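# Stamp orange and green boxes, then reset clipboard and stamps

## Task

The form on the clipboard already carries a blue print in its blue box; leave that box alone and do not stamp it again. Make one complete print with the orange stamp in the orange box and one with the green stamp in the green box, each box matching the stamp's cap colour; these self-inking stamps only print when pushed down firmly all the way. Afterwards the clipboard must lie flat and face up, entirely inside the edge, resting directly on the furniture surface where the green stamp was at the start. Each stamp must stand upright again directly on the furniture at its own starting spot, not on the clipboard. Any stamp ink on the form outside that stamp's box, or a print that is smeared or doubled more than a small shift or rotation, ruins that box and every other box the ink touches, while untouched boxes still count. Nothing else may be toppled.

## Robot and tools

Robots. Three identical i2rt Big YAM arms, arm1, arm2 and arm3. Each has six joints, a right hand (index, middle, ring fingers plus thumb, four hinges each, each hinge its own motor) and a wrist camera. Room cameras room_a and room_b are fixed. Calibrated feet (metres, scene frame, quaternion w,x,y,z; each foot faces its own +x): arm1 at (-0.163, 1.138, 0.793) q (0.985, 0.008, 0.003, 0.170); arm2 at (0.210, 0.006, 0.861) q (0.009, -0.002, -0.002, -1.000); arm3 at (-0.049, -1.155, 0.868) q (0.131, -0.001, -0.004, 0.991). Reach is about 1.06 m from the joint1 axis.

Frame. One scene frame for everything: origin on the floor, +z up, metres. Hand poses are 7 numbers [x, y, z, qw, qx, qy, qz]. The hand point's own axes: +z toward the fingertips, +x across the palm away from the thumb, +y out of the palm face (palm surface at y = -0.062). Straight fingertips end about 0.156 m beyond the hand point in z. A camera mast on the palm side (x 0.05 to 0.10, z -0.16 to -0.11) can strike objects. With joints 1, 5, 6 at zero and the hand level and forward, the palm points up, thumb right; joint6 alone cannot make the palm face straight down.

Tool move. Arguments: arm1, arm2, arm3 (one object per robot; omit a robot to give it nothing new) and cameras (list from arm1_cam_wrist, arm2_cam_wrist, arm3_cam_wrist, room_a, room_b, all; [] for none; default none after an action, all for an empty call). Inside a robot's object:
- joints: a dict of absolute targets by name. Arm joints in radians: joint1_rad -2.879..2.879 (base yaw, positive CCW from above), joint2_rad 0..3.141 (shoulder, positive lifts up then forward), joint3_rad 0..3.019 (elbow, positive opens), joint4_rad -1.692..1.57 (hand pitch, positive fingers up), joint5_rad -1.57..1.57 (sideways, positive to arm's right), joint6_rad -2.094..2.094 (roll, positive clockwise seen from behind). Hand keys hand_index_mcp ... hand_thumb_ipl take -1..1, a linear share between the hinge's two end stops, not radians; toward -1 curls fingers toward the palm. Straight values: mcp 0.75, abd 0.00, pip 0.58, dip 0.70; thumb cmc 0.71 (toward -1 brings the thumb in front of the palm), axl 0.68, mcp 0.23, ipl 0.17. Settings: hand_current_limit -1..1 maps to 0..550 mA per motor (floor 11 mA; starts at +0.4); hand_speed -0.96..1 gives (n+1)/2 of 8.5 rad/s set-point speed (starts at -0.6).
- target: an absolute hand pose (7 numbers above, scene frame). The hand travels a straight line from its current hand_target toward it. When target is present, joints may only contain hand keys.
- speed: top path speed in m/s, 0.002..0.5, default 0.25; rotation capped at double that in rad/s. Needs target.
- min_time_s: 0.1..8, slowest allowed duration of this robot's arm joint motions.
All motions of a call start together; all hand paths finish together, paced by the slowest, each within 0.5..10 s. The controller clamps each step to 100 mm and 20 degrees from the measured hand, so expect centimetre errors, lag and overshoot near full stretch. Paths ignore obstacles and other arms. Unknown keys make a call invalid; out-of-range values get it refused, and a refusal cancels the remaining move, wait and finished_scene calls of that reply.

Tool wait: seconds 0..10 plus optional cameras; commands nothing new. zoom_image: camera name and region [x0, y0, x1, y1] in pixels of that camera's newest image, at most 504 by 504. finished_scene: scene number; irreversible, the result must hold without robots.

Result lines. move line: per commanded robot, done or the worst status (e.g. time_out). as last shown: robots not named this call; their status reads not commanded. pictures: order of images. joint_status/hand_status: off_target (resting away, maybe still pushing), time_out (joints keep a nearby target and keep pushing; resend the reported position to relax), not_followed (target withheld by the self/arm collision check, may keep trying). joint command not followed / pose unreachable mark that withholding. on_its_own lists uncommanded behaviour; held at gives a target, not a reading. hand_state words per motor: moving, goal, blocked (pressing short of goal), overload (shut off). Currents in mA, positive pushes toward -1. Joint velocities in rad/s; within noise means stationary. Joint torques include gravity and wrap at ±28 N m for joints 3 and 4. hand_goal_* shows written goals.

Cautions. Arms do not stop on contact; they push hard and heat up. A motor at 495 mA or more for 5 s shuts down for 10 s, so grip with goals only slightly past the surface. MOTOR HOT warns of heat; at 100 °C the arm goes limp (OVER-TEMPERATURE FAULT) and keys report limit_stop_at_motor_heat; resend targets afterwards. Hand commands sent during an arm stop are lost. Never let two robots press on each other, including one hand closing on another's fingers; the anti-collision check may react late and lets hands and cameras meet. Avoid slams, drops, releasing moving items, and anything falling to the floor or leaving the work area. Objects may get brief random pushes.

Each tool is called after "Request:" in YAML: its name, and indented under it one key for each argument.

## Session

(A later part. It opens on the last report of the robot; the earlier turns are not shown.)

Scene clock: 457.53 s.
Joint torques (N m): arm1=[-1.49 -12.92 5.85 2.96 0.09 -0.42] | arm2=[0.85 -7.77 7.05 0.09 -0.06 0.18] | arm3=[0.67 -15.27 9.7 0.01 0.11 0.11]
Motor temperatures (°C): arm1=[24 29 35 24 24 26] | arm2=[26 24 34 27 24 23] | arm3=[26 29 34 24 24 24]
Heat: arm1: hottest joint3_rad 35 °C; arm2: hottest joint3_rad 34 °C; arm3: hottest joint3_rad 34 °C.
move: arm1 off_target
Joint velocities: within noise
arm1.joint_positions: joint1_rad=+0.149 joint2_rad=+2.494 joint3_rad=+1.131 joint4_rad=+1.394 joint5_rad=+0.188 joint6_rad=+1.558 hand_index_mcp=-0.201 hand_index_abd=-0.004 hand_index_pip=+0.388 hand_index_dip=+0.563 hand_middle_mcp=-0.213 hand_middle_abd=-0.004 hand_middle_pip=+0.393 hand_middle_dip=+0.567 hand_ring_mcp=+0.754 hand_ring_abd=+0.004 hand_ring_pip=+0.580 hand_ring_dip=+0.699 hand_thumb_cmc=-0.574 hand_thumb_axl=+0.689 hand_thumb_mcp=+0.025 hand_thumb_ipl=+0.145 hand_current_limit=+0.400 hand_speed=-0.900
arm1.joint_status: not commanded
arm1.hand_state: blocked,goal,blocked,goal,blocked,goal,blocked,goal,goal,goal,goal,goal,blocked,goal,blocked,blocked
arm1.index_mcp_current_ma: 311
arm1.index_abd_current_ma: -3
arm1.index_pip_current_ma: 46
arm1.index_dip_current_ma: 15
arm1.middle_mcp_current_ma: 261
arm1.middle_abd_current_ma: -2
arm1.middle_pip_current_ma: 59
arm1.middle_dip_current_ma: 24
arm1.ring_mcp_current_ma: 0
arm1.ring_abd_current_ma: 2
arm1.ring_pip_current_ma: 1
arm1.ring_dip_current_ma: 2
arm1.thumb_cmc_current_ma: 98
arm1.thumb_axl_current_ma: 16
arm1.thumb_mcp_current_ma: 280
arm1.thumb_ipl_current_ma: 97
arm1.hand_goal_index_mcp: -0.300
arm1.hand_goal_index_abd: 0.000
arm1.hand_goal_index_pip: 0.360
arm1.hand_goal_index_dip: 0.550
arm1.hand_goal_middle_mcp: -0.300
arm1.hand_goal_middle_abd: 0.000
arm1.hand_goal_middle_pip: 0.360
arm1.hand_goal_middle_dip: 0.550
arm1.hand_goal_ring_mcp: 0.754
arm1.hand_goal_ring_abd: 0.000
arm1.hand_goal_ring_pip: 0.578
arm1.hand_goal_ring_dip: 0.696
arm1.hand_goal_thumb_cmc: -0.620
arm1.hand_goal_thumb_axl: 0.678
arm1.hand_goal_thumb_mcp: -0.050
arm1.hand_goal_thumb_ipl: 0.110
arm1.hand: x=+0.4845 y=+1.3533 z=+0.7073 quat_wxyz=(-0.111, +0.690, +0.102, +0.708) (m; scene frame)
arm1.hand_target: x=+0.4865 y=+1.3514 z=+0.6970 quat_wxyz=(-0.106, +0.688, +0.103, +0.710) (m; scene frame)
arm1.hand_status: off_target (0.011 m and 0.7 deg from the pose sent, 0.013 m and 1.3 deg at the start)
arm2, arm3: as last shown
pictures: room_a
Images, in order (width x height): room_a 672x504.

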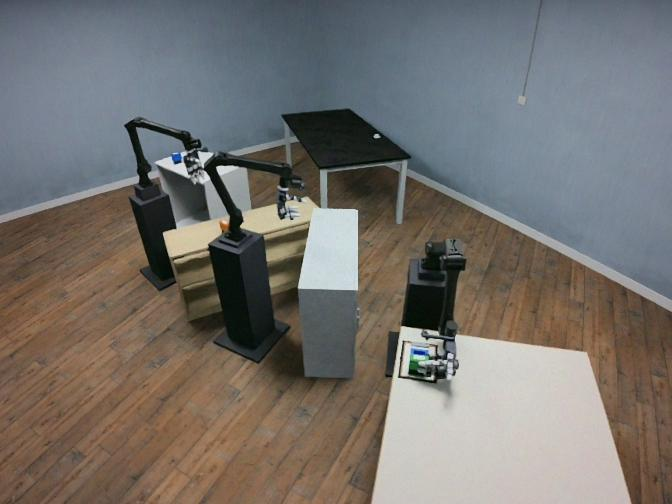

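Request:
move:
  arm1: {"joints": {"hand_index_mcp": -0.215, "hand_middle_mcp": -0.225, "hand_index_pip": 0.38, "hand_middle_pip": 0.38, "hand_thumb_mcp": 0.02, "hand_thumb_ipl": 0.145, "hand_thumb_cmc": -0.575}}

Request:
move:
  arm1: {"joints": {"hand_index_mcp": -0.17, "hand_middle_mcp": -0.18, "hand_index_pip": 0.37, "hand_middle_pip": 0.37, "hand_thumb_mcp": 0.06, "hand_thumb_ipl": 0.155, "hand_thumb_cmc": -0.57}}

Request:
move:
  arm1: {"joints": {"hand_index_mcp": -0.11, "hand_middle_mcp": -0.11, "hand_index_pip": 0.36, "hand_middle_pip": 0.36, "hand_thumb_mcp": 0.13, "hand_thumb_ipl": 0.168, "hand_thumb_cmc": -0.57}}

Request:
move:
  arm1: {"joints": {"hand_index_mcp": -0.05, "hand_middle_mcp": -0.05, "hand_thumb_mcp": 0.17}}
  cameras: ["arm1_cam_wrist","room_a"]

Request:
zoom_image:
  camera: "room_a"
  region: [395, 335, 445, 390]

Scene clock: 458.40 s.
Joint torques (N m): arm1=[-1.49 -13.04 5.85 2.93 0.08 -0.41] | arm2=[0.91 -7.77 7.06 0.1 -0.05 0.18] | arm3=[0.67 -15.21 9.7 -0.01 0.1 0.11]
Motor temperatures (°C): arm1=[24 29 35 24 24 26] | arm2=[26 24 34 27 24 23] | arm3=[26 29 34 24 24 24]
Heat: arm1: hottest joint3_rad 35 °C; arm2: hottest joint3_rad 34 °C; arm3: hottest joint3_rad 34 °C.
move: arm1 done
Joint velocities: within noise
arm1.joint_positions: joint1_rad=+0.149 joint2_rad=+2.494 joint3_rad=+1.131 joint4_rad=+1.394 joint5_rad=+0.188 joint6_rad=+1.557 hand_index_mcp=-0.202 hand_index_abd=-0.003 hand_index_pip=+0.395 hand_index_dip=+0.562 hand_middle_mcp=-0.212 hand_middle_abd=-0.002 hand_middle_pip=+0.400 hand_middle_dip=+0.564 hand_ring_mcp=+0.754 hand_ring_abd=+0.004 hand_ring_pip=+0.580 hand_ring_dip=+0.699 hand_thumb_cmc=-0.568 hand_thumb_axl=+0.682 hand_thumb_mcp=+0.030 hand_thumb_ipl=+0.157 hand_current_limit=+0.400 hand_speed=-0.900
arm1.joint_status: all done
arm1.hand_state: goal,goal,goal,goal,goal,goal,goal,goal,goal,goal,goal,goal,goal,goal,goal,goal
arm1.index_mcp_current_ma: 16
arm1.index_abd_current_ma: -1
arm1.index_pip_current_ma: 19
arm1.index_dip_current_ma: 13
arm1.middle_mcp_current_ma: 15
arm1.middle_abd_current_ma: -1
arm1.middle_pip_current_ma: 28
arm1.middle_dip_current_ma: 18
arm1.ring_mcp_current_ma: 0
arm1.ring_abd_current_ma: 2
arm1.ring_pip_current_ma: 1
arm1.ring_dip_current_ma: 2
arm1.thumb_cmc_current_ma: 5
arm1.thumb_axl_current_ma: 4
arm1.thumb_mcp_current_ma: 14
arm1.thumb_ipl_current_ma: 19
arm1.hand_goal_index_mcp: -0.214
arm1.hand_goal_index_abd: 0.000
arm1.hand_goal_index_pip: 0.380
arm1.hand_goal_index_dip: 0.550
arm1.hand_goal_middle_mcp: -0.224
arm1.hand_goal_middle_abd: 0.000
arm1.hand_goal_middle_pip: 0.380
arm1.hand_goal_middle_dip: 0.550
arm1.hand_goal_ring_mcp: 0.754
arm1.hand_goal_ring_abd: 0.000
arm1.hand_goal_ring_pip: 0.578
arm1.hand_goal_ring_dip: 0.696
arm1.hand_goal_thumb_cmc: -0.574
arm1.hand_goal_thumb_axl: 0.678
arm1.hand_goal_thumb_mcp: 0.020
arm1.hand_goal_thumb_ipl: 0.146
arm1.hand: x=+0.4845 y=+1.3533 z=+0.7073 quat_wxyz=(-0.111, +0.690, +0.102, +0.708) (m; scene frame)
arm1.hand_target: x=+0.4866 y=+1.3514 z=+0.6971 quat_wxyz=(-0.106, +0.688, +0.103, +0.710) (m; scene frame)
arm1.hand_status: not commanded
arm2, arm3: as last shown
pictures: none

Scene clock: 458.97 s.
Joint torques (N m): arm1=[-1.49 -13.1 5.85 2.95 0.08 -0.41] | arm2=[0.85 -7.82 7.05 0.09 -0.05 0.18] | arm3=[0.67 -15.21 9.69 0.01 0.11 0.11]
Motor temperatures (°C): arm1=[24 29 35 24 24 26] | arm2=[26 24 34 27 24 23] | arm3=[26 29 34 24 24 24]
Heat: arm1: hottest joint3_rad 35 °C; arm2: hottest joint3_rad 34 °C; arm3: hottest joint3_rad 34 °C.
move: arm1 done
Joint velocities: within noise
arm1.joint_positions: joint1_rad=+0.149 joint2_rad=+2.496 joint3_rad=+1.131 joint4_rad=+1.394 joint5_rad=+0.188 joint6_rad=+1.557 hand_index_mcp=-0.172 hand_index_abd=+0.001 hand_index_pip=+0.373 hand_index_dip=+0.553 hand_middle_mcp=-0.175 hand_middle_abd=+0.002 hand_middle_pip=+0.380 hand_middle_dip=+0.558 hand_ring_mcp=+0.754 hand_ring_abd=+0.004 hand_ring_pip=+0.580 hand_ring_dip=+0.699 hand_thumb_cmc=-0.564 hand_thumb_axl=+0.682 hand_thumb_mcp=+0.058 hand_thumb_ipl=+0.157 hand_current_limit=+0.400 hand_speed=-0.900
arm1.joint_status: all done
arm1.hand_state: goal,goal,goal,goal,goal,goal,goal,goal,goal,goal,goal,goal,goal,goal,goal,goal
arm1.index_mcp_current_ma: -1
arm1.index_abd_current_ma: 0
arm1.index_pip_current_ma: 2
arm1.index_dip_current_ma: 2
arm1.middle_mcp_current_ma: 4
arm1.middle_abd_current_ma: 1
arm1.middle_pip_current_ma: 11
arm1.middle_dip_current_ma: 8
arm1.ring_mcp_current_ma: 0
arm1.ring_abd_current_ma: 2
arm1.ring_pip_current_ma: 1
arm1.ring_dip_current_ma: 2
arm1.thumb_cmc_current_ma: 6
arm1.thumb_axl_current_ma: 3
arm1.thumb_mcp_current_ma: -2
arm1.thumb_ipl_current_ma: 1
arm1.hand_goal_index_mcp: -0.170
arm1.hand_goal_index_abd: 0.000
arm1.hand_goal_index_pip: 0.370
arm1.hand_goal_index_dip: 0.550
arm1.hand_goal_middle_mcp: -0.180
arm1.hand_goal_middle_abd: 0.000
arm1.hand_goal_middle_pip: 0.370
arm1.hand_goal_middle_dip: 0.550
arm1.hand_goal_ring_mcp: 0.754
arm1.hand_goal_ring_abd: 0.000
arm1.hand_goal_ring_pip: 0.578
arm1.hand_goal_ring_dip: 0.696
arm1.hand_goal_thumb_cmc: -0.570
arm1.hand_goal_thumb_axl: 0.678
arm1.hand_goal_thumb_mcp: 0.060
arm1.hand_goal_thumb_ipl: 0.156
arm1.hand: x=+0.4841 y=+1.3531 z=+0.7061 quat_wxyz=(-0.111, +0.690, +0.102, +0.707) (m; scene frame)
arm1.hand_target: x=+0.4865 y=+1.3514 z=+0.6970 quat_wxyz=(-0.106, +0.688, +0.103, +0.710) (m; scene frame)
arm1.hand_status: not commanded
arm2, arm3: as last shown
pictures: none

Scene clock: 459.67 s.
Joint torques (N m): arm1=[-1.49 -13.27 5.82 2.97 0.08 -0.41] | arm2=[0.85 -7.82 7.06 0.09 -0.05 0.18] | arm3=[0.62 -15.27 9.72 0.01 0.1 0.11]
Motor temperatures (°C): arm1=[24 29 35 24 24 26] | arm2=[26 24 34 27 24 23] | arm3=[26 29 34 24 24 24]
Heat: arm1: hottest joint3_rad 35 °C; arm2: hottest joint3_rad 34 °C; arm3: hottest joint3_rad 34 °C.
move: arm1 done
Joint velocities: within noise
arm1.joint_positions: joint1_rad=+0.149 joint2_rad=+2.498 joint3_rad=+1.131 joint4_rad=+1.394 joint5_rad=+0.188 joint6_rad=+1.557 hand_index_mcp=-0.113 hand_index_abd=+0.001 hand_index_pip=+0.363 hand_index_dip=+0.553 hand_middle_mcp=-0.113 hand_middle_abd=+0.002 hand_middle_pip=+0.363 hand_middle_dip=+0.553 hand_ring_mcp=+0.754 hand_ring_abd=+0.004 hand_ring_pip=+0.580 hand_ring_dip=+0.699 hand_thumb_cmc=-0.563 hand_thumb_axl=+0.681 hand_thumb_mcp=+0.128 hand_thumb_ipl=+0.166 hand_current_limit=+0.400 hand_speed=-0.900
arm1.joint_status: all done
arm1.hand_state: goal,goal,goal,goal,goal,goal,goal,goal,goal,goal,goal,goal,goal,goal,goal,goal
arm1.index_mcp_current_ma: -2
arm1.index_abd_current_ma: 0
arm1.index_pip_current_ma: 2
arm1.index_dip_current_ma: 2
arm1.middle_mcp_current_ma: -2
arm1.middle_abd_current_ma: 1
arm1.middle_pip_current_ma: 2
arm1.middle_dip_current_ma: 2
arm1.ring_mcp_current_ma: 0
arm1.ring_abd_current_ma: 2
arm1.ring_pip_current_ma: 1
arm1.ring_dip_current_ma: 2
arm1.thumb_cmc_current_ma: 6
arm1.thumb_axl_current_ma: 3
arm1.thumb_mcp_current_ma: -2
arm1.thumb_ipl_current_ma: -2
arm1.hand_goal_index_mcp: -0.110
arm1.hand_goal_index_abd: 0.000
arm1.hand_goal_index_pip: 0.360
arm1.hand_goal_index_dip: 0.550
arm1.hand_goal_middle_mcp: -0.110
arm1.hand_goal_middle_abd: 0.000
arm1.hand_goal_middle_pip: 0.360
arm1.hand_goal_middle_dip: 0.550
arm1.hand_goal_ring_mcp: 0.754
arm1.hand_goal_ring_abd: 0.000
arm1.hand_goal_ring_pip: 0.578
arm1.hand_goal_ring_dip: 0.696
arm1.hand_goal_thumb_cmc: -0.570
arm1.hand_goal_thumb_axl: 0.678
arm1.hand_goal_thumb_mcp: 0.130
arm1.hand_goal_thumb_ipl: 0.168
arm1.hand: x=+0.4838 y=+1.3530 z=+0.7051 quat_wxyz=(-0.111, +0.691, +0.103, +0.707) (m; scene frame)
arm1.hand_target: x=+0.4865 y=+1.3514 z=+0.6969 quat_wxyz=(-0.106, +0.688, +0.103, +0.710) (m; scene frame)
arm1.hand_status: not commanded
arm2, arm3: as last shown
pictures: none

Scene clock: 460.27 s.
Joint torques (N m): arm1=[-1.55 -13.16 5.85 2.95 0.08 -0.4] | arm2=[0.91 -7.77 7.04 0.09 -0.05 0.18] | arm3=[0.62 -15.21 9.7 0.01 0.1 0.11]
Motor temperatures (°C): arm1=[24 29 35 24 24 26] | arm2=[26 24 34 27 24 23] | arm3=[26 29 34 24 24 24]
Heat: arm1: hottest joint3_rad 35 °C; arm2: hottest joint3_rad 34 °C; arm3: hottest joint3_rad 34 °C.
move: arm1 done
Joint velocities: within noise
arm1.joint_positions: joint1_rad=+0.149 joint2_rad=+2.498 joint3_rad=+1.131 joint4_rad=+1.394 joint5_rad=+0.188 joint6_rad=+1.557 hand_index_mcp=-0.053 hand_index_abd=+0.001 hand_index_pip=+0.362 hand_index_dip=+0.553 hand_middle_mcp=-0.053 hand_middle_abd=+0.002 hand_middle_pip=+0.363 hand_middle_dip=+0.553 hand_ring_mcp=+0.754 hand_ring_abd=+0.004 hand_ring_pip=+0.580 hand_ring_dip=+0.699 hand_thumb_cmc=-0.563 hand_thumb_axl=+0.681 hand_thumb_mcp=+0.168 hand_thumb_ipl=+0.166 hand_current_limit=+0.400 hand_speed=-0.900
arm1.joint_status: all done
arm1.hand_state: goal,goal,goal,goal,goal,goal,goal,goal,goal,goal,goal,goal,goal,goal,goal,goal
arm1.index_mcp_current_ma: -2
arm1.index_abd_current_ma: 0
arm1.index_pip_current_ma: 1
arm1.index_dip_current_ma: 2
arm1.middle_mcp_current_ma: -2
arm1.middle_abd_current_ma: 1
arm1.middle_pip_current_ma: 2
arm1.middle_dip_current_ma: 2
arm1.ring_mcp_current_ma: 0
arm1.ring_abd_current_ma: 2
arm1.ring_pip_current_ma: 1
arm1.ring_dip_current_ma: 2
arm1.thumb_cmc_current_ma: 6
arm1.thumb_axl_current_ma: 2
arm1.thumb_mcp_current_ma: -2
arm1.thumb_ipl_current_ma: -2
arm1.hand_goal_index_mcp: -0.050
arm1.hand_goal_index_abd: 0.000
arm1.hand_goal_index_pip: 0.360
arm1.hand_goal_index_dip: 0.550
arm1.hand_goal_middle_mcp: -0.050
arm1.hand_goal_middle_abd: 0.000
arm1.hand_goal_middle_pip: 0.360
arm1.hand_goal_middle_dip: 0.550
arm1.hand_goal_ring_mcp: 0.754
arm1.hand_goal_ring_abd: 0.000
arm1.hand_goal_ring_pip: 0.578
arm1.hand_goal_ring_dip: 0.696
arm1.hand_goal_thumb_cmc: -0.570
arm1.hand_goal_thumb_axl: 0.678
arm1.hand_goal_thumb_mcp: 0.170
arm1.hand_goal_thumb_ipl: 0.168
arm1.hand: x=+0.4838 y=+1.3530 z=+0.7051 quat_wxyz=(-0.111, +0.691, +0.103, +0.707) (m; scene frame)
arm1.hand_target: x=+0.4865 y=+1.3514 z=+0.6969 quat_wxyz=(-0.106, +0.688, +0.103, +0.710) (m; scene frame)
arm1.hand_status: not commanded
arm2.joint_positions: joint1_rad=-0.860 joint2_rad=+1.274 joint3_rad=+0.985 joint4_rad=-1.490 joint5_rad=-0.005 joint6_rad=+0.059 hand_index_mcp=+0.272 hand_index_abd=-0.001 hand_index_pip=-0.365 hand_index_dip=+0.700 hand_middle_mcp=+0.272 hand_middle_abd=+0.001 hand_middle_pip=-0.365 hand_middle_dip=+0.699 hand_ring_mcp=+0.282 hand_ring_abd=+0.001 hand_ring_pip=-0.409 hand_ring_dip=+0.700 hand_thumb_cmc=-0.569 hand_thumb_axl=+0.679 hand_thumb_mcp=+0.171 hand_thumb_ipl=+0.096 hand_current_limit=+0.750 hand_speed=-0.750
arm2.joint_status: not commanded
arm2.hand_state: goal,goal,goal,goal,goal,goal,goal,goal,goal,goal,goal,goal,goal,goal,goal,goal
arm2.index_mcp_current_ma: 7
arm2.index_abd_current_ma: -2
arm2.index_pip_current_ma: 26
arm2.index_dip_current_ma: 12
arm2.middle_mcp_current_ma: 8
arm2.middle_abd_current_ma: 2
arm2.middle_pip_current_ma: 24
arm2.middle_dip_current_ma: 10
arm2.ring_mcp_current_ma: 8
arm2.ring_abd_current_ma: 2
arm2.ring_pip_current_ma: 24
arm2.ring_dip_current_ma: 13
arm2.thumb_cmc_current_ma: 3
arm2.thumb_axl_current_ma: 2
arm2.thumb_mcp_current_ma: -45
arm2.thumb_ipl_current_ma: -21
arm2.hand_goal_index_mcp: 0.270
arm2.hand_goal_index_abd: 0.000
arm2.hand_goal_index_pip: -0.372
arm2.hand_goal_index_dip: 0.696
arm2.hand_goal_middle_mcp: 0.270
arm2.hand_goal_middle_abd: 0.000
arm2.hand_goal_middle_pip: -0.372
arm2.hand_goal_middle_dip: 0.696
arm2.hand_goal_ring_mcp: 0.280
arm2.hand_goal_ring_abd: 0.000
arm2.hand_goal_ring_pip: -0.416
arm2.hand_goal_ring_dip: 0.696
arm2.hand_goal_thumb_cmc: -0.570
arm2.hand_goal_thumb_axl: 0.678
arm2.hand_goal_thumb_mcp: 0.180
arm2.hand_goal_thumb_ipl: 0.100
arm2.hand: x=-0.0170 y=+0.3023 z=+1.0042 quat_wxyz=(-0.035, +0.327, -0.939, +0.099) (m; scene frame)
arm2.hand_target: x=-0.0192 y=+0.3001 z=+1.0047 quat_wxyz=(-0.034, +0.326, -0.940, +0.095) (m; scene frame)
arm2.hand_status: not commanded
arm3.joint_positions: joint1_rad=-0.904 joint2_rad=+1.502 joint3_rad=+1.208 joint4_rad=-1.158 joint5_rad=-0.005 joint6_rad=+0.545 hand_index_mcp=+0.752 hand_index_abd=-0.003 hand_index_pip=+0.574 hand_index_dip=+0.693 hand_middle_mcp=+0.753 hand_middle_abd=-0.003 hand_middle_pip=+0.578 hand_middle_dip=+0.698 hand_ring_mcp=+0.753 hand_ring_abd=-0.002 hand_ring_pip=+0.578 hand_ring_dip=+0.698 hand_thumb_cmc=-0.569 hand_thumb_axl=+0.679 hand_thumb_mcp=+0.166 hand_thumb_ipl=+0.166 hand_current_limit=+0.750 hand_speed=-0.900
arm3.joint_status: not commanded
arm3.hand_state: goal,goal,goal,goal,goal,goal,goal,goal,goal,goal,goal,goal,goal,goal,goal,goal
arm3.index_mcp_current_ma: -4
arm3.index_abd_current_ma: -4
arm3.index_pip_current_ma: -4
arm3.index_dip_current_ma: -5
arm3.middle_mcp_current_ma: -2
arm3.middle_abd_current_ma: -4
arm3.middle_pip_current_ma: 3
arm3.middle_dip_current_ma: 3
arm3.ring_mcp_current_ma: -1
arm3.ring_abd_current_ma: -2
arm3.ring_pip_current_ma: 3
arm3.ring_dip_current_ma: 4
arm3.thumb_cmc_current_ma: 2
arm3.thumb_axl_current_ma: 3
arm3.thumb_mcp_current_ma: -10
arm3.thumb_ipl_current_ma: -5
arm3.hand_goal_index_mcp: 0.754
arm3.hand_goal_index_abd: 0.000
arm3.hand_goal_index_pip: 0.576
arm3.hand_goal_index_dip: 0.696
arm3.hand_goal_middle_mcp: 0.754
arm3.hand_goal_middle_abd: 0.000
arm3.hand_goal_middle_pip: 0.576
arm3.hand_goal_middle_dip: 0.696
arm3.hand_goal_ring_mcp: 0.754
arm3.hand_goal_ring_abd: 0.000
arm3.hand_goal_ring_pip: 0.576
arm3.hand_goal_ring_dip: 0.696
arm3.hand_goal_thumb_cmc: -0.570
arm3.hand_goal_thumb_axl: 0.678
arm3.hand_goal_thumb_mcp: 0.170
arm3.hand_goal_thumb_ipl: 0.168
arm3.hand: x=-0.1949 y=-0.6542 z=+1.0342 quat_wxyz=(-0.027, +0.070, +0.996, +0.055) (m; scene frame)
arm3.hand_target: x=-0.1936 y=-0.6602 z=+1.0308 quat_wxyz=(-0.023, +0.073, +0.996, +0.048) (m; scene frame)
arm3.hand_status: not commanded
pictures: arm1_cam_wrist, room_a
Images, in order (width x height): arm1_cam_wrist 672x504, room_a 672x504.

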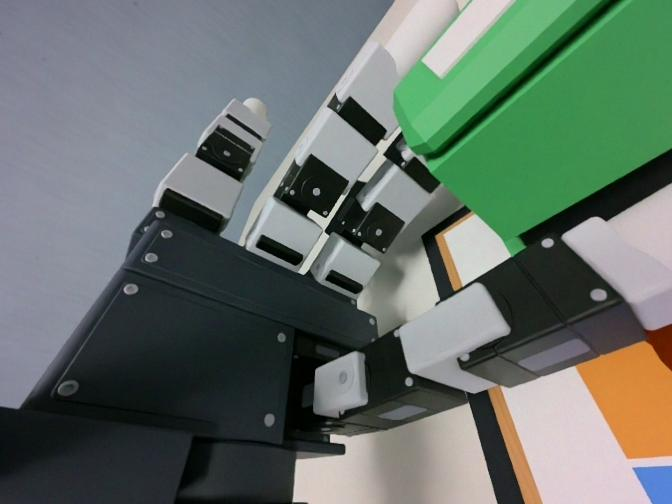

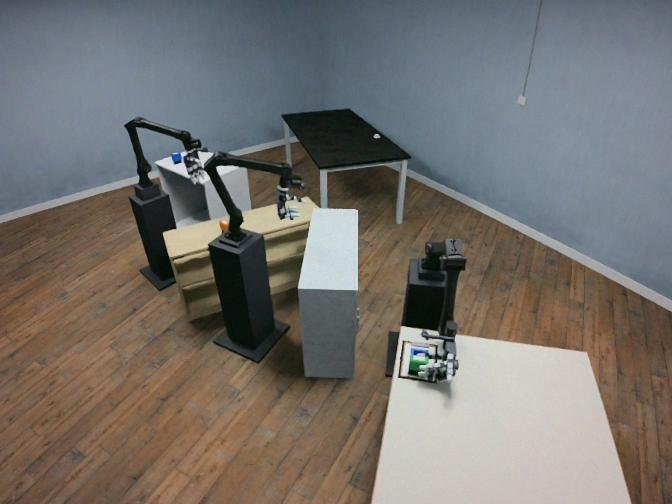

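Scaled by 9.164 from the camera's 672x504 image, which has a finer 960x720 frame.

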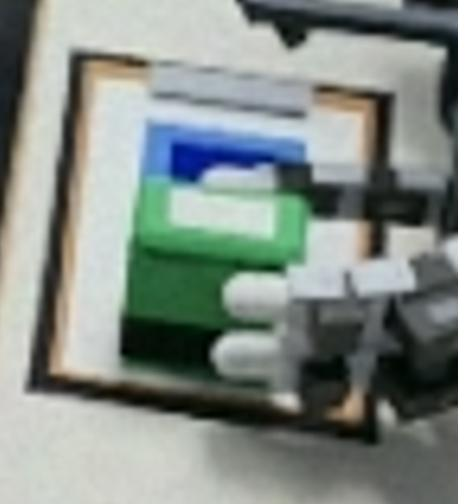

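Request:
move:
  arm1: {"target": [0.4865, 1.3514, 0.83, 0.1062, -0.6877, -0.1028, -0.7107], "speed": 0.08}
  cameras: ["room_a"]

Request:
zoom_image:
  camera: "room_a"
  region: [395, 335, 445, 390]

Scene clock: 463.90 s.
Joint torques (N m): arm1=[-1.14 -15.33 5.05 1.88 0.15 -0.41] | arm2=[0.91 -7.77 7.05 0.1 -0.06 0.19] | arm3=[0.67 -15.21 9.7 0.01 0.11 0.11]
Motor temperatures (°C): arm1=[24 29 34 24 24 26] | arm2=[26 24 34 27 24 23] | arm3=[26 29 34 24 24 24]
Heat: arm1: hottest joint3_rad 34 °C; arm2: hottest joint3_rad 34 °C; arm3: hottest joint3_rad 34 °C.
move: arm1 done
Joint velocities: within noise
arm1.joint_positions: joint1_rad=+0.149 joint2_rad=+2.193 joint3_rad=+1.020 joint4_rad=+1.210 joint5_rad=+0.190 joint6_rad=+1.557 hand_index_mcp=-0.053 hand_index_abd=+0.002 hand_index_pip=+0.362 hand_index_dip=+0.553 hand_middle_mcp=-0.053 hand_middle_abd=+0.002 hand_middle_pip=+0.363 hand_middle_dip=+0.553 hand_ring_mcp=+0.754 hand_ring_abd=+0.004 hand_ring_pip=+0.580 hand_ring_dip=+0.699 hand_thumb_cmc=-0.563 hand_thumb_axl=+0.681 hand_thumb_mcp=+0.168 hand_thumb_ipl=+0.166 hand_current_limit=+0.400 hand_speed=-0.900
arm1.joint_status: not commanded
arm1.hand_state: goal,goal,goal,goal,goal,goal,goal,goal,goal,goal,goal,goal,goal,goal,goal,goal
arm1.index_mcp_current_ma: -2
arm1.index_abd_current_ma: 1
arm1.index_pip_current_ma: 1
arm1.index_dip_current_ma: 2
arm1.middle_mcp_current_ma: -2
arm1.middle_abd_current_ma: 1
arm1.middle_pip_current_ma: 2
arm1.middle_dip_current_ma: 2
arm1.ring_mcp_current_ma: 0
arm1.ring_abd_current_ma: 2
arm1.ring_pip_current_ma: 1
arm1.ring_dip_current_ma: 2
arm1.thumb_cmc_current_ma: 7
arm1.thumb_axl_current_ma: 2
arm1.thumb_mcp_current_ma: -2
arm1.thumb_ipl_current_ma: -2
arm1.hand_goal_index_mcp: -0.050
arm1.hand_goal_index_abd: 0.000
arm1.hand_goal_index_pip: 0.360
arm1.hand_goal_index_dip: 0.550
arm1.hand_goal_middle_mcp: -0.050
arm1.hand_goal_middle_abd: 0.000
arm1.hand_goal_middle_pip: 0.360
arm1.hand_goal_middle_dip: 0.550
arm1.hand_goal_ring_mcp: 0.754
arm1.hand_goal_ring_abd: 0.000
arm1.hand_goal_ring_pip: 0.578
arm1.hand_goal_ring_dip: 0.696
arm1.hand_goal_thumb_cmc: -0.570
arm1.hand_goal_thumb_axl: 0.678
arm1.hand_goal_thumb_mcp: 0.170
arm1.hand_goal_thumb_ipl: 0.168
arm1.hand: x=+0.4873 y=+1.3522 z=+0.8245 quat_wxyz=(-0.111, +0.688, +0.100, +0.710) (m; scene frame)
arm1.hand_target: x=+0.4865 y=+1.3515 z=+0.8301 quat_wxyz=(-0.106, +0.688, +0.103, +0.711) (m; scene frame)
arm1.hand_status: done (0.006 m and 0.6 deg from the pose sent, 0.125 m and 0.7 deg at the start)
arm2, arm3: as last shown
pictures: room_a
Images, in order (width x height): room_a 672x504.

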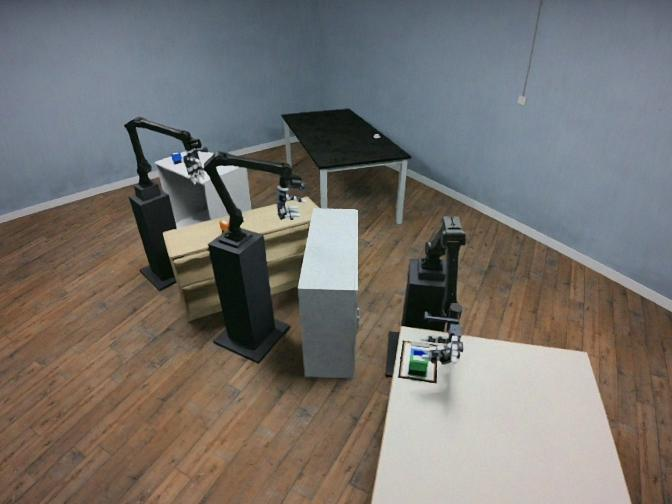

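Scaled by 9.164 from the camera's 672x504 image, which has a finer 960x720 frame.

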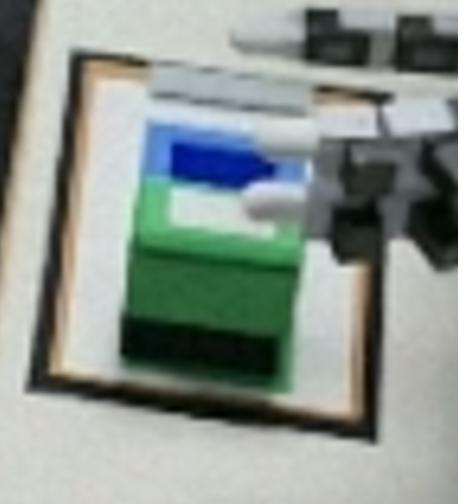

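Request:
move:
  arm1: {"target": [0.4865, 1.3514, 0.95, 0.1045, -0.6993, -0.1045, -0.6993], "speed": 0.2}
  cameras: ["room_a", "arm1_cam_wrist"]

Request:
zoom_image:
  camera: "room_a"
  region: [395, 335, 445, 390]

Scene clock: 465.53 s.
Joint torques (N m): arm1=[-0.67 -13.22 8.57 1.89 0.16 -0.35] | arm2=[0.91 -7.82 7.08 0.09 -0.05 0.19] | arm3=[0.62 -15.21 9.7 0.01 0.1 0.11]
Motor temperatures (°C): arm1=[24 29 34 24 24 26] | arm2=[26 24 34 27 24 23] | arm3=[26 29 34 24 24 24]
Heat: arm1: hottest joint3_rad 34 °C; arm2: hottest joint3_rad 34 °C; arm3: hottest joint3_rad 34 °C.
move: arm1 done
Joint velocities: within noise
arm1.joint_positions: joint1_rad=+0.149 joint2_rad=+1.871 joint3_rad=+0.994 joint4_rad=+0.882 joint5_rad=+0.195 joint6_rad=+1.557 hand_index_mcp=-0.052 hand_index_abd=+0.002 hand_index_pip=+0.362 hand_index_dip=+0.553 hand_middle_mcp=-0.052 hand_middle_abd=+0.002 hand_middle_pip=+0.363 hand_middle_dip=+0.553 hand_ring_mcp=+0.754 hand_ring_abd=+0.004 hand_ring_pip=+0.580 hand_ring_dip=+0.699 hand_thumb_cmc=-0.562 hand_thumb_axl=+0.681 hand_thumb_mcp=+0.168 hand_thumb_ipl=+0.166 hand_current_limit=+0.400 hand_speed=-0.900
arm1.joint_status: not commanded
arm1.hand_state: goal,goal,goal,goal,goal,goal,goal,goal,goal,goal,goal,goal,goal,goal,goal,goal
arm1.index_mcp_current_ma: -1
arm1.index_abd_current_ma: 1
arm1.index_pip_current_ma: 1
arm1.index_dip_current_ma: 2
arm1.middle_mcp_current_ma: -1
arm1.middle_abd_current_ma: 1
arm1.middle_pip_current_ma: 2
arm1.middle_dip_current_ma: 2
arm1.ring_mcp_current_ma: 0
arm1.ring_abd_current_ma: 2
arm1.ring_pip_current_ma: 1
arm1.ring_dip_current_ma: 2
arm1.thumb_cmc_current_ma: 8
arm1.thumb_axl_current_ma: 2
arm1.thumb_mcp_current_ma: -2
arm1.thumb_ipl_current_ma: -2
arm1.hand_goal_index_mcp: -0.050
arm1.hand_goal_index_abd: 0.000
arm1.hand_goal_index_pip: 0.360
arm1.hand_goal_index_dip: 0.550
arm1.hand_goal_middle_mcp: -0.050
arm1.hand_goal_middle_abd: 0.000
arm1.hand_goal_middle_pip: 0.360
arm1.hand_goal_middle_dip: 0.550
arm1.hand_goal_ring_mcp: 0.754
arm1.hand_goal_ring_abd: 0.000
arm1.hand_goal_ring_pip: 0.578
arm1.hand_goal_ring_dip: 0.696
arm1.hand_goal_thumb_cmc: -0.570
arm1.hand_goal_thumb_axl: 0.678
arm1.hand_goal_thumb_mcp: 0.170
arm1.hand_goal_thumb_ipl: 0.168
arm1.hand: x=+0.4850 y=+1.3478 z=+0.9487 quat_wxyz=(-0.105, +0.699, +0.103, +0.700) (m; scene frame)
arm1.hand_target: x=+0.4864 y=+1.3515 z=+0.9502 quat_wxyz=(-0.105, +0.699, +0.104, +0.699) (m; scene frame)
arm1.hand_status: done (0.004 m and 0.2 deg from the pose sent, 0.126 m and 2.0 deg at the start)
arm2, arm3: as last shown
pictures: arm1_cam_wrist, room_a
Images, in order (width x height): arm1_cam_wrist 672x504, room_a 672x504.

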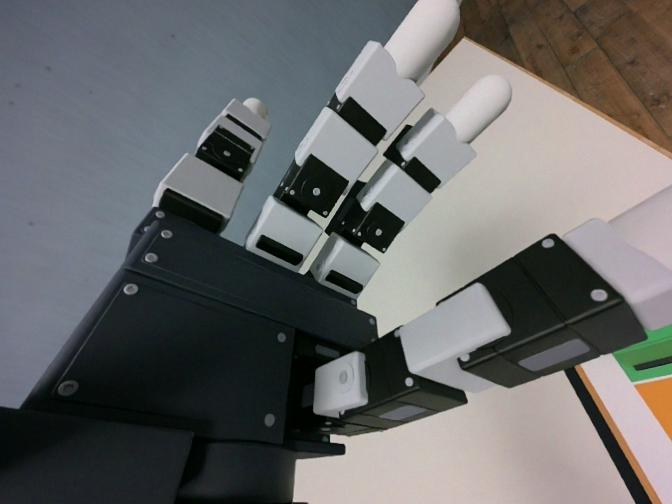

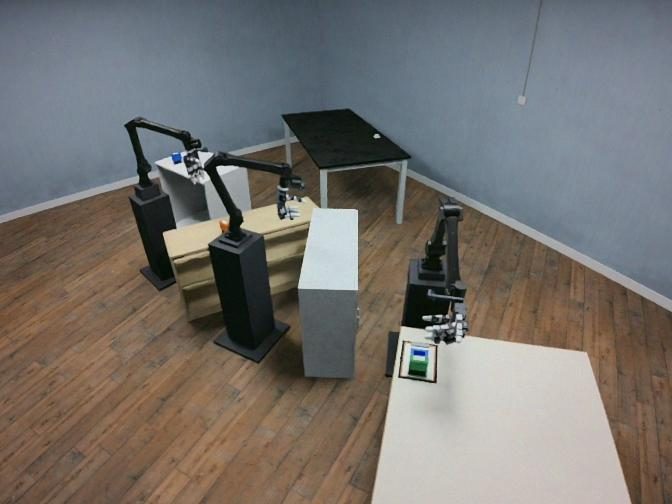

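Scaled by 9.164 from the camera's 672x504 image, which has a finer 960x720 frame.

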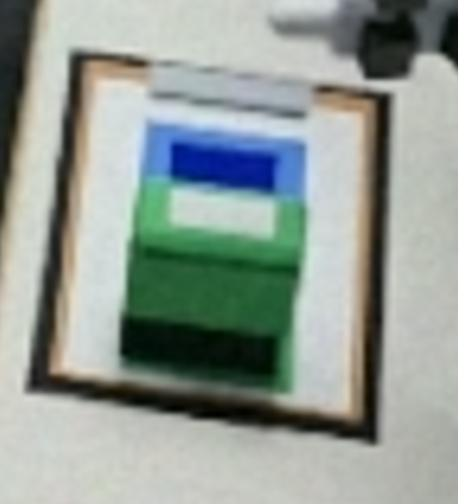

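Request:
move:
  arm1: {"target": [0.4865, 1.3514, 1.0, 0.1045, -0.6993, -0.1045, -0.6993], "speed": 0.2}

Request:
move:
  arm1: {"joints": {"joint1_rad": -0.08, "joint2_rad": 1.96, "joint3_rad": 1.06, "joint4_rad": 0.90, "joint5_rad": 0.0, "joint6_rad": 0.0}, "min_time_s": 2.5}
  cameras: ["room_a", "room_b"]

Scene clock: 467.87 s.
Joint torques (N m): arm1=[-0.62 -12.98 11.52 1.91 0.19 -0.35] | arm2=[0.91 -7.77 7.06 0.09 -0.06 0.18] | arm3=[0.67 -15.27 9.7 -0.01 0.11 0.11]
Motor temperatures (°C): arm1=[24 29 34 24 24 26] | arm2=[26 24 34 27 24 23] | arm3=[26 29 34 24 24 24]
Heat: arm1: hottest joint3_rad 34 °C; arm2: hottest joint3_rad 34 °C; arm3: hottest joint3_rad 34 °C.
move: arm1 off_target
Joint velocities: within noise
arm1.joint_positions: joint1_rad=+0.149 joint2_rad=+1.774 joint3_rad=+0.994 joint4_rad=+0.754 joint5_rad=+0.196 joint6_rad=+1.557 hand_index_mcp=-0.052 hand_index_abd=+0.002 hand_index_pip=+0.362 hand_index_dip=+0.553 hand_middle_mcp=-0.052 hand_middle_abd=+0.002 hand_middle_pip=+0.363 hand_middle_dip=+0.553 hand_ring_mcp=+0.754 hand_ring_abd=+0.004 hand_ring_pip=+0.580 hand_ring_dip=+0.699 hand_thumb_cmc=-0.562 hand_thumb_axl=+0.681 hand_thumb_mcp=+0.168 hand_thumb_ipl=+0.166 hand_current_limit=+0.400 hand_speed=-0.900
arm1.joint_status: not commanded
arm1.hand_state: goal,goal,goal,goal,goal,goal,goal,goal,goal,goal,goal,goal,goal,goal,goal,goal
arm1.index_mcp_current_ma: -1
arm1.index_abd_current_ma: 1
arm1.index_pip_current_ma: 1
arm1.index_dip_current_ma: 2
arm1.middle_mcp_current_ma: -1
arm1.middle_abd_current_ma: 1
arm1.middle_pip_current_ma: 2
arm1.middle_dip_current_ma: 2
arm1.ring_mcp_current_ma: 0
arm1.ring_abd_current_ma: 2
arm1.ring_pip_current_ma: 1
arm1.ring_dip_current_ma: 2
arm1.thumb_cmc_current_ma: 8
arm1.thumb_axl_current_ma: 2
arm1.thumb_mcp_current_ma: -2
arm1.thumb_ipl_current_ma: -2
arm1.hand_goal_index_mcp: -0.050
arm1.hand_goal_index_abd: 0.000
arm1.hand_goal_index_pip: 0.360
arm1.hand_goal_index_dip: 0.550
arm1.hand_goal_middle_mcp: -0.050
arm1.hand_goal_middle_abd: 0.000
arm1.hand_goal_middle_pip: 0.360
arm1.hand_goal_middle_dip: 0.550
arm1.hand_goal_ring_mcp: 0.754
arm1.hand_goal_ring_abd: 0.000
arm1.hand_goal_ring_pip: 0.578
arm1.hand_goal_ring_dip: 0.696
arm1.hand_goal_thumb_cmc: -0.570
arm1.hand_goal_thumb_axl: 0.678
arm1.hand_goal_thumb_mcp: 0.170
arm1.hand_goal_thumb_ipl: 0.168
arm1.hand: x=+0.4788 y=+1.3436 z=+0.9825 quat_wxyz=(-0.101, +0.709, +0.106, +0.690) (m; scene frame)
arm1.hand_target: x=+0.4857 y=+1.3512 z=+1.0003 quat_wxyz=(-0.105, +0.699, +0.104, +0.699) (m; scene frame)
arm1.hand_status: off_target (0.021 m and 1.6 deg from the pose sent, 0.052 m and 0.2 deg at the start)
arm2, arm3: as last shown
pictures: none

Scene clock: 471.07 s.
Joint torques (N m): arm1=[-2.08 -11.99 11.15 3.18 -0.15 -0.25] | arm2=[0.85 -7.82 7.02 0.09 -0.05 0.19] | arm3=[0.62 -15.21 9.72 0.01 0.11 0.11]
Motor temperatures (°C): arm1=[24 29 35 24 24 26] | arm2=[26 24 34 27 24 23] | arm3=[26 29 34 24 24 24]
Heat: arm1: hottest joint3_rad 35 °C; arm2: hottest joint3_rad 34 °C; arm3: hottest joint3_rad 34 °C.
move: arm1 done
Joint velocities: within noise
arm1.joint_positions: joint1_rad=-0.070 joint2_rad=+1.935 joint3_rad=+1.019 joint4_rad=+0.882 joint5_rad=+0.004 joint6_rad=+0.018 hand_index_mcp=-0.046 hand_index_abd=+0.002 hand_index_pip=+0.362 hand_index_dip=+0.553 hand_middle_mcp=-0.046 hand_middle_abd=+0.002 hand_middle_pip=+0.363 hand_middle_dip=+0.553 hand_ring_mcp=+0.761 hand_ring_abd=+0.004 hand_ring_pip=+0.580 hand_ring_dip=+0.699 hand_thumb_cmc=-0.566 hand_thumb_axl=+0.680 hand_thumb_mcp=+0.168 hand_thumb_ipl=+0.166 hand_current_limit=+0.400 hand_speed=-0.900
arm1.joint_status: all done
arm1.hand_state: goal,goal,goal,goal,goal,goal,goal,goal,goal,goal,goal,goal,goal,goal,goal,goal
arm1.index_mcp_current_ma: 3
arm1.index_abd_current_ma: 1
arm1.index_pip_current_ma: 1
arm1.index_dip_current_ma: 2
arm1.middle_mcp_current_ma: 3
arm1.middle_abd_current_ma: 1
arm1.middle_pip_current_ma: 2
arm1.middle_dip_current_ma: 2
arm1.ring_mcp_current_ma: 7
arm1.ring_abd_current_ma: 2
arm1.ring_pip_current_ma: 1
arm1.ring_dip_current_ma: 2
arm1.thumb_cmc_current_ma: 3
arm1.thumb_axl_current_ma: 1
arm1.thumb_mcp_current_ma: -2
arm1.thumb_ipl_current_ma: -2
arm1.hand_goal_index_mcp: -0.050
arm1.hand_goal_index_abd: 0.000
arm1.hand_goal_index_pip: 0.360
arm1.hand_goal_index_dip: 0.550
arm1.hand_goal_middle_mcp: -0.050
arm1.hand_goal_middle_abd: 0.000
arm1.hand_goal_middle_pip: 0.360
arm1.hand_goal_middle_dip: 0.550
arm1.hand_goal_ring_mcp: 0.754
arm1.hand_goal_ring_abd: 0.000
arm1.hand_goal_ring_pip: 0.578
arm1.hand_goal_ring_dip: 0.696
arm1.hand_goal_thumb_cmc: -0.570
arm1.hand_goal_thumb_axl: 0.678
arm1.hand_goal_thumb_mcp: 0.170
arm1.hand_goal_thumb_ipl: 0.168
arm1.hand: x=+0.5227 y=+1.2988 z=+1.0231 quat_wxyz=(+0.411, +0.446, +0.565, +0.559) (m; scene frame)
arm1.hand_target: x=+0.5337 y=+1.2967 z=+1.0304 quat_wxyz=(+0.425, +0.436, +0.559, +0.563) (m; scene frame)
arm1.hand_status: not commanded
arm2, arm3: as last shown
pictures: room_a, room_b
Images, in order (width x height): room_a 672x504, room_b 672x504.

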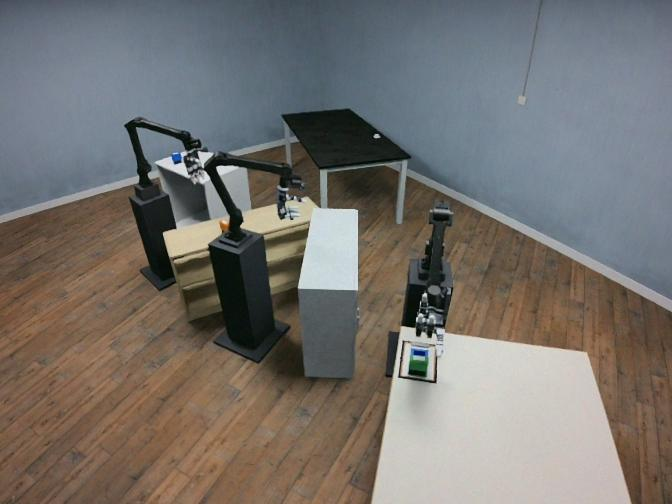

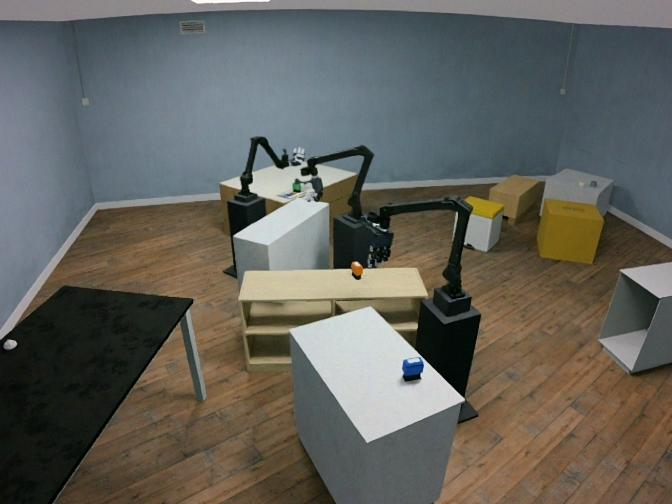

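Request:
move:
  arm1: {"joints": {"joint1_rad": -0.075, "joint2_rad": 2.33, "joint3_rad": 1.16, "joint4_rad": 1.205, "joint5_rad": 0.0, "joint6_rad": -0.01}, "min_time_s": 2.5}
  cameras: ["room_a", "room_b"]

Request:
zoom_image:
  camera: "room_a"
  region: [380, 300, 480, 400]

Request:
zoom_image:
  camera: "room_b"
  region: [250, 140, 370, 220]

Scene clock: 474.73 s.
Joint torques (N m): arm1=[-1.61 -13.8 8.21 3.14 -0.15 -0.23] | arm2=[0.91 -7.77 7.05 0.09 -0.06 0.19] | arm3=[0.67 -15.27 9.72 0.01 0.11 0.11]
Motor temperatures (°C): arm1=[24 29 35 24 24 26] | arm2=[26 24 34 27 24 23] | arm3=[26 29 34 24 24 24]
Heat: arm1: hottest joint3_rad 35 °C; arm2: hottest joint3_rad 34 °C; arm3: hottest joint3_rad 34 °C.
move: arm1 done
Joint velocities: within noise
arm1.joint_positions: joint1_rad=-0.070 joint2_rad=+2.306 joint3_rad=+1.130 joint4_rad=+1.187 joint5_rad=+0.004 joint6_rad=+0.008 hand_index_mcp=-0.046 hand_index_abd=+0.002 hand_index_pip=+0.362 hand_index_dip=+0.553 hand_middle_mcp=-0.046 hand_middle_abd=+0.002 hand_middle_pip=+0.363 hand_middle_dip=+0.553 hand_ring_mcp=+0.762 hand_ring_abd=+0.004 hand_ring_pip=+0.580 hand_ring_dip=+0.699 hand_thumb_cmc=-0.566 hand_thumb_axl=+0.680 hand_thumb_mcp=+0.168 hand_thumb_ipl=+0.166 hand_current_limit=+0.400 hand_speed=-0.900
arm1.joint_status: all done
arm1.hand_state: goal,goal,goal,goal,goal,goal,goal,goal,goal,goal,goal,goal,goal,goal,goal,goal
arm1.index_mcp_current_ma: 3
arm1.index_abd_current_ma: 1
arm1.index_pip_current_ma: 1
arm1.index_dip_current_ma: 2
arm1.middle_mcp_current_ma: 3
arm1.middle_abd_current_ma: 1
arm1.middle_pip_current_ma: 2
arm1.middle_dip_current_ma: 2
arm1.ring_mcp_current_ma: 8
arm1.ring_abd_current_ma: 2
arm1.ring_pip_current_ma: 1
arm1.ring_dip_current_ma: 2
arm1.thumb_cmc_current_ma: 3
arm1.thumb_axl_current_ma: 1
arm1.thumb_mcp_current_ma: -2
arm1.thumb_ipl_current_ma: -2
arm1.hand_goal_index_mcp: -0.050
arm1.hand_goal_index_abd: 0.000
arm1.hand_goal_index_pip: 0.360
arm1.hand_goal_index_dip: 0.550
arm1.hand_goal_middle_mcp: -0.050
arm1.hand_goal_middle_abd: 0.000
arm1.hand_goal_middle_pip: 0.360
arm1.hand_goal_middle_dip: 0.550
arm1.hand_goal_ring_mcp: 0.754
arm1.hand_goal_ring_abd: 0.000
arm1.hand_goal_ring_pip: 0.578
arm1.hand_goal_ring_dip: 0.696
arm1.hand_goal_thumb_cmc: -0.570
arm1.hand_goal_thumb_axl: 0.678
arm1.hand_goal_thumb_mcp: 0.170
arm1.hand_goal_thumb_ipl: 0.168
arm1.hand: x=+0.5373 y=+1.3060 z=+0.8906 quat_wxyz=(+0.424, +0.434, +0.555, +0.570) (m; scene frame)
arm1.hand_target: x=+0.5430 y=+1.3062 z=+0.8904 quat_wxyz=(+0.434, +0.424, +0.552, +0.572) (m; scene frame)
arm1.hand_status: not commanded
arm2, arm3: as last shown
pictures: room_a, room_b
Images, in order (width x height): room_a 672x504, room_b 672x504.

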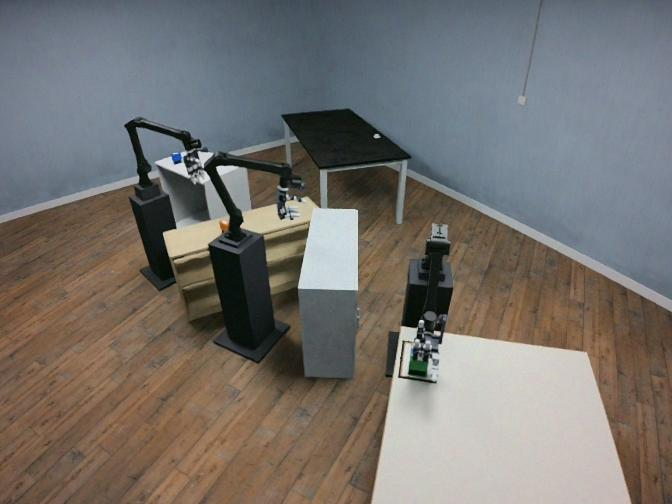

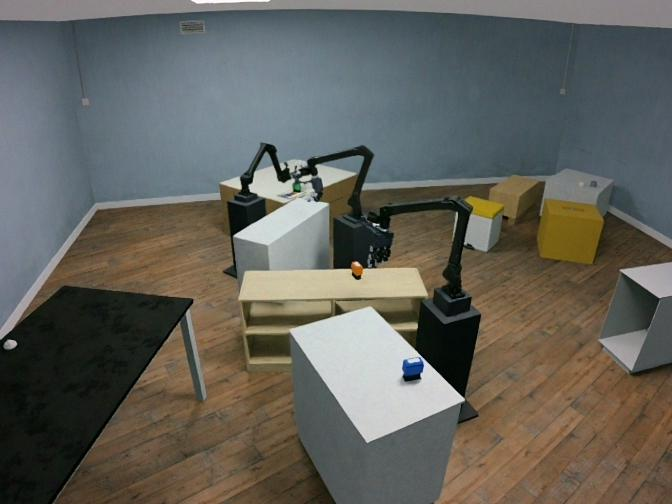

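Scaled by 5.040 from the camera's 672x504 image, which has a finer 960x720 frame.

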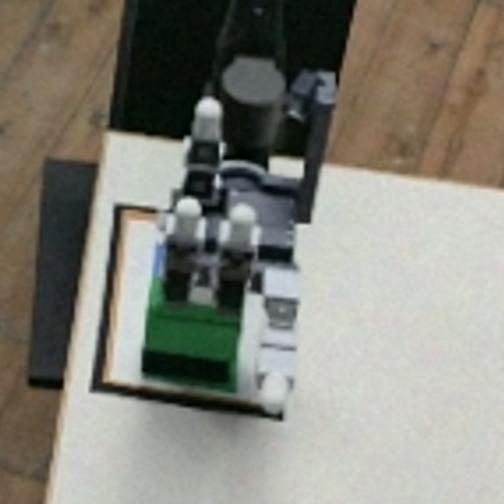

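Scaled by 4.200 from the camera's 672x504 image, which has a finer 960x720 frame.

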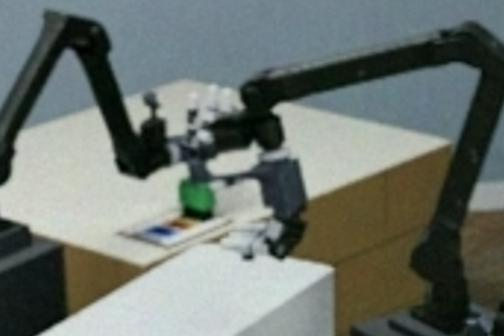

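Request:
zoom_image:
  camera: "room_a"
  region: [395, 325, 450, 385]

Request:
zoom_image:
  camera: "room_b"
  region: [275, 160, 335, 205]

Scaled by 8.400 from the camera's 672x504 image, which has a finer 960x720 frame.

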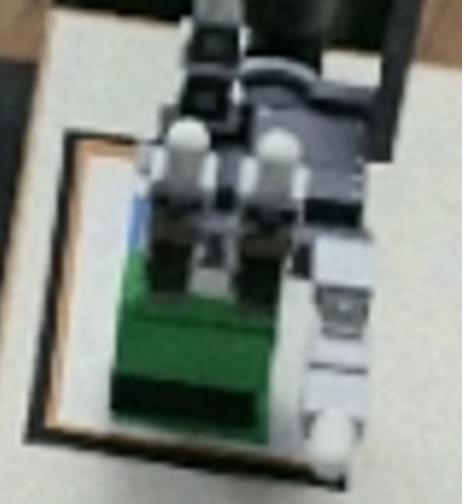

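Scaled by 8.400 from the camera's 672x504 image, which has a finer 960x720 frame.

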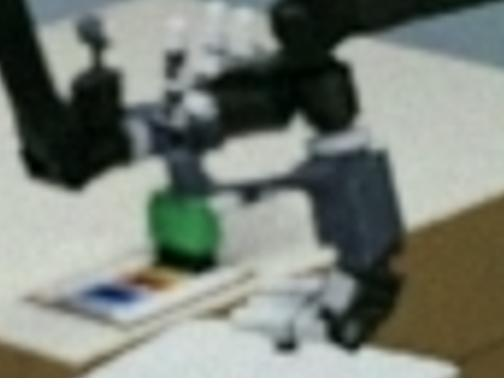

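Request:
move:
  arm1: {"joints": {"joint1_rad": -0.08, "joint2_rad": 2.415, "joint3_rad": 1.222, "joint4_rad": 1.22, "joint5_rad": 0.0, "joint6_rad": -0.02}, "min_time_s": 1.5}
  cameras: ["room_a"]

Request:
zoom_image:
  camera: "room_a"
  region: [395, 325, 450, 385]

Scene clock: 480.87 s.
Joint torques (N m): arm1=[-2.08 -14.1 8.13 3.18 -0.15 -0.24] | arm2=[0.91 -7.77 7.06 0.08 -0.05 0.18] | arm3=[0.62 -15.27 9.7 0.01 0.1 0.11]
Motor temperatures (°C): arm1=[24 29 34 24 24 26] | arm2=[26 24 34 27 24 23] | arm3=[26 29 34 24 24 24]
Heat: arm1: hottest joint3_rad 34 °C; arm2: hottest joint3_rad 34 °C; arm3: hottest joint3_rad 34 °C.
move: arm1 done
Joint velocities: within noise
arm1.joint_positions: joint1_rad=-0.070 joint2_rad=+2.387 joint3_rad=+1.191 joint4_rad=+1.202 joint5_rad=+0.004 joint6_rad=-0.002 hand_index_mcp=-0.046 hand_index_abd=+0.002 hand_index_pip=+0.362 hand_index_dip=+0.553 hand_middle_mcp=-0.046 hand_middle_abd=+0.002 hand_middle_pip=+0.363 hand_middle_dip=+0.553 hand_ring_mcp=+0.762 hand_ring_abd=+0.004 hand_ring_pip=+0.580 hand_ring_dip=+0.699 hand_thumb_cmc=-0.566 hand_thumb_axl=+0.680 hand_thumb_mcp=+0.168 hand_thumb_ipl=+0.166 hand_current_limit=+0.400 hand_speed=-0.900
arm1.joint_status: all done
arm1.hand_state: goal,goal,goal,goal,goal,goal,goal,goal,goal,goal,goal,goal,goal,goal,goal,goal
arm1.index_mcp_current_ma: 3
arm1.index_abd_current_ma: 1
arm1.index_pip_current_ma: 1
arm1.index_dip_current_ma: 2
arm1.middle_mcp_current_ma: 3
arm1.middle_abd_current_ma: 1
arm1.middle_pip_current_ma: 2
arm1.middle_dip_current_ma: 2
arm1.ring_mcp_current_ma: 8
arm1.ring_abd_current_ma: 2
arm1.ring_pip_current_ma: 1
arm1.ring_dip_current_ma: 2
arm1.thumb_cmc_current_ma: 3
arm1.thumb_axl_current_ma: 1
arm1.thumb_mcp_current_ma: -2
arm1.thumb_ipl_current_ma: -2
arm1.hand_goal_index_mcp: -0.050
arm1.hand_goal_index_abd: 0.000
arm1.hand_goal_index_pip: 0.360
arm1.hand_goal_index_dip: 0.550
arm1.hand_goal_middle_mcp: -0.050
arm1.hand_goal_middle_abd: 0.000
arm1.hand_goal_middle_pip: 0.360
arm1.hand_goal_middle_dip: 0.550
arm1.hand_goal_ring_mcp: 0.754
arm1.hand_goal_ring_abd: 0.000
arm1.hand_goal_ring_pip: 0.578
arm1.hand_goal_ring_dip: 0.696
arm1.hand_goal_thumb_cmc: -0.570
arm1.hand_goal_thumb_axl: 0.678
arm1.hand_goal_thumb_mcp: 0.170
arm1.hand_goal_thumb_ipl: 0.168
arm1.hand: x=+0.5480 y=+1.3103 z=+0.8614 quat_wxyz=(+0.425, +0.432, +0.559, +0.566) (m; scene frame)
arm1.hand_target: x=+0.5538 y=+1.3068 z=+0.8581 quat_wxyz=(+0.437, +0.424, +0.555, +0.567) (m; scene frame)
arm1.hand_status: not commanded
arm2, arm3: as last shown
pictures: room_a
Images, in order (width x height): room_a 672x504.

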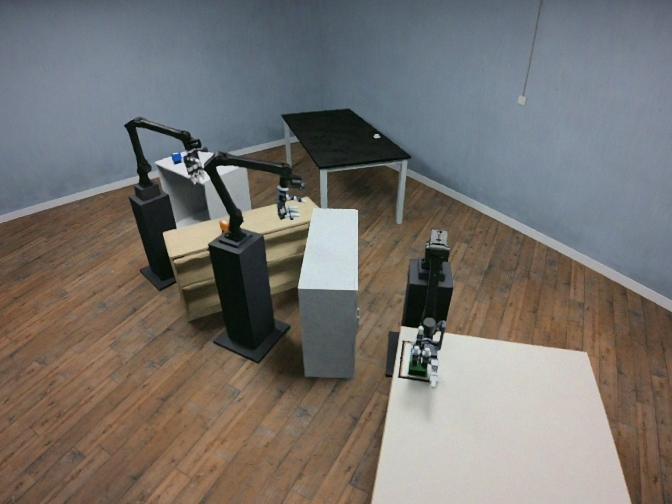

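Scaled by 8.400 from the camera's 672x504 image, which has a finer 960x720 frame.

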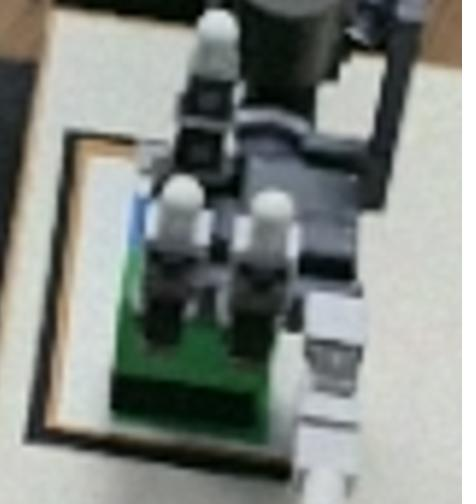

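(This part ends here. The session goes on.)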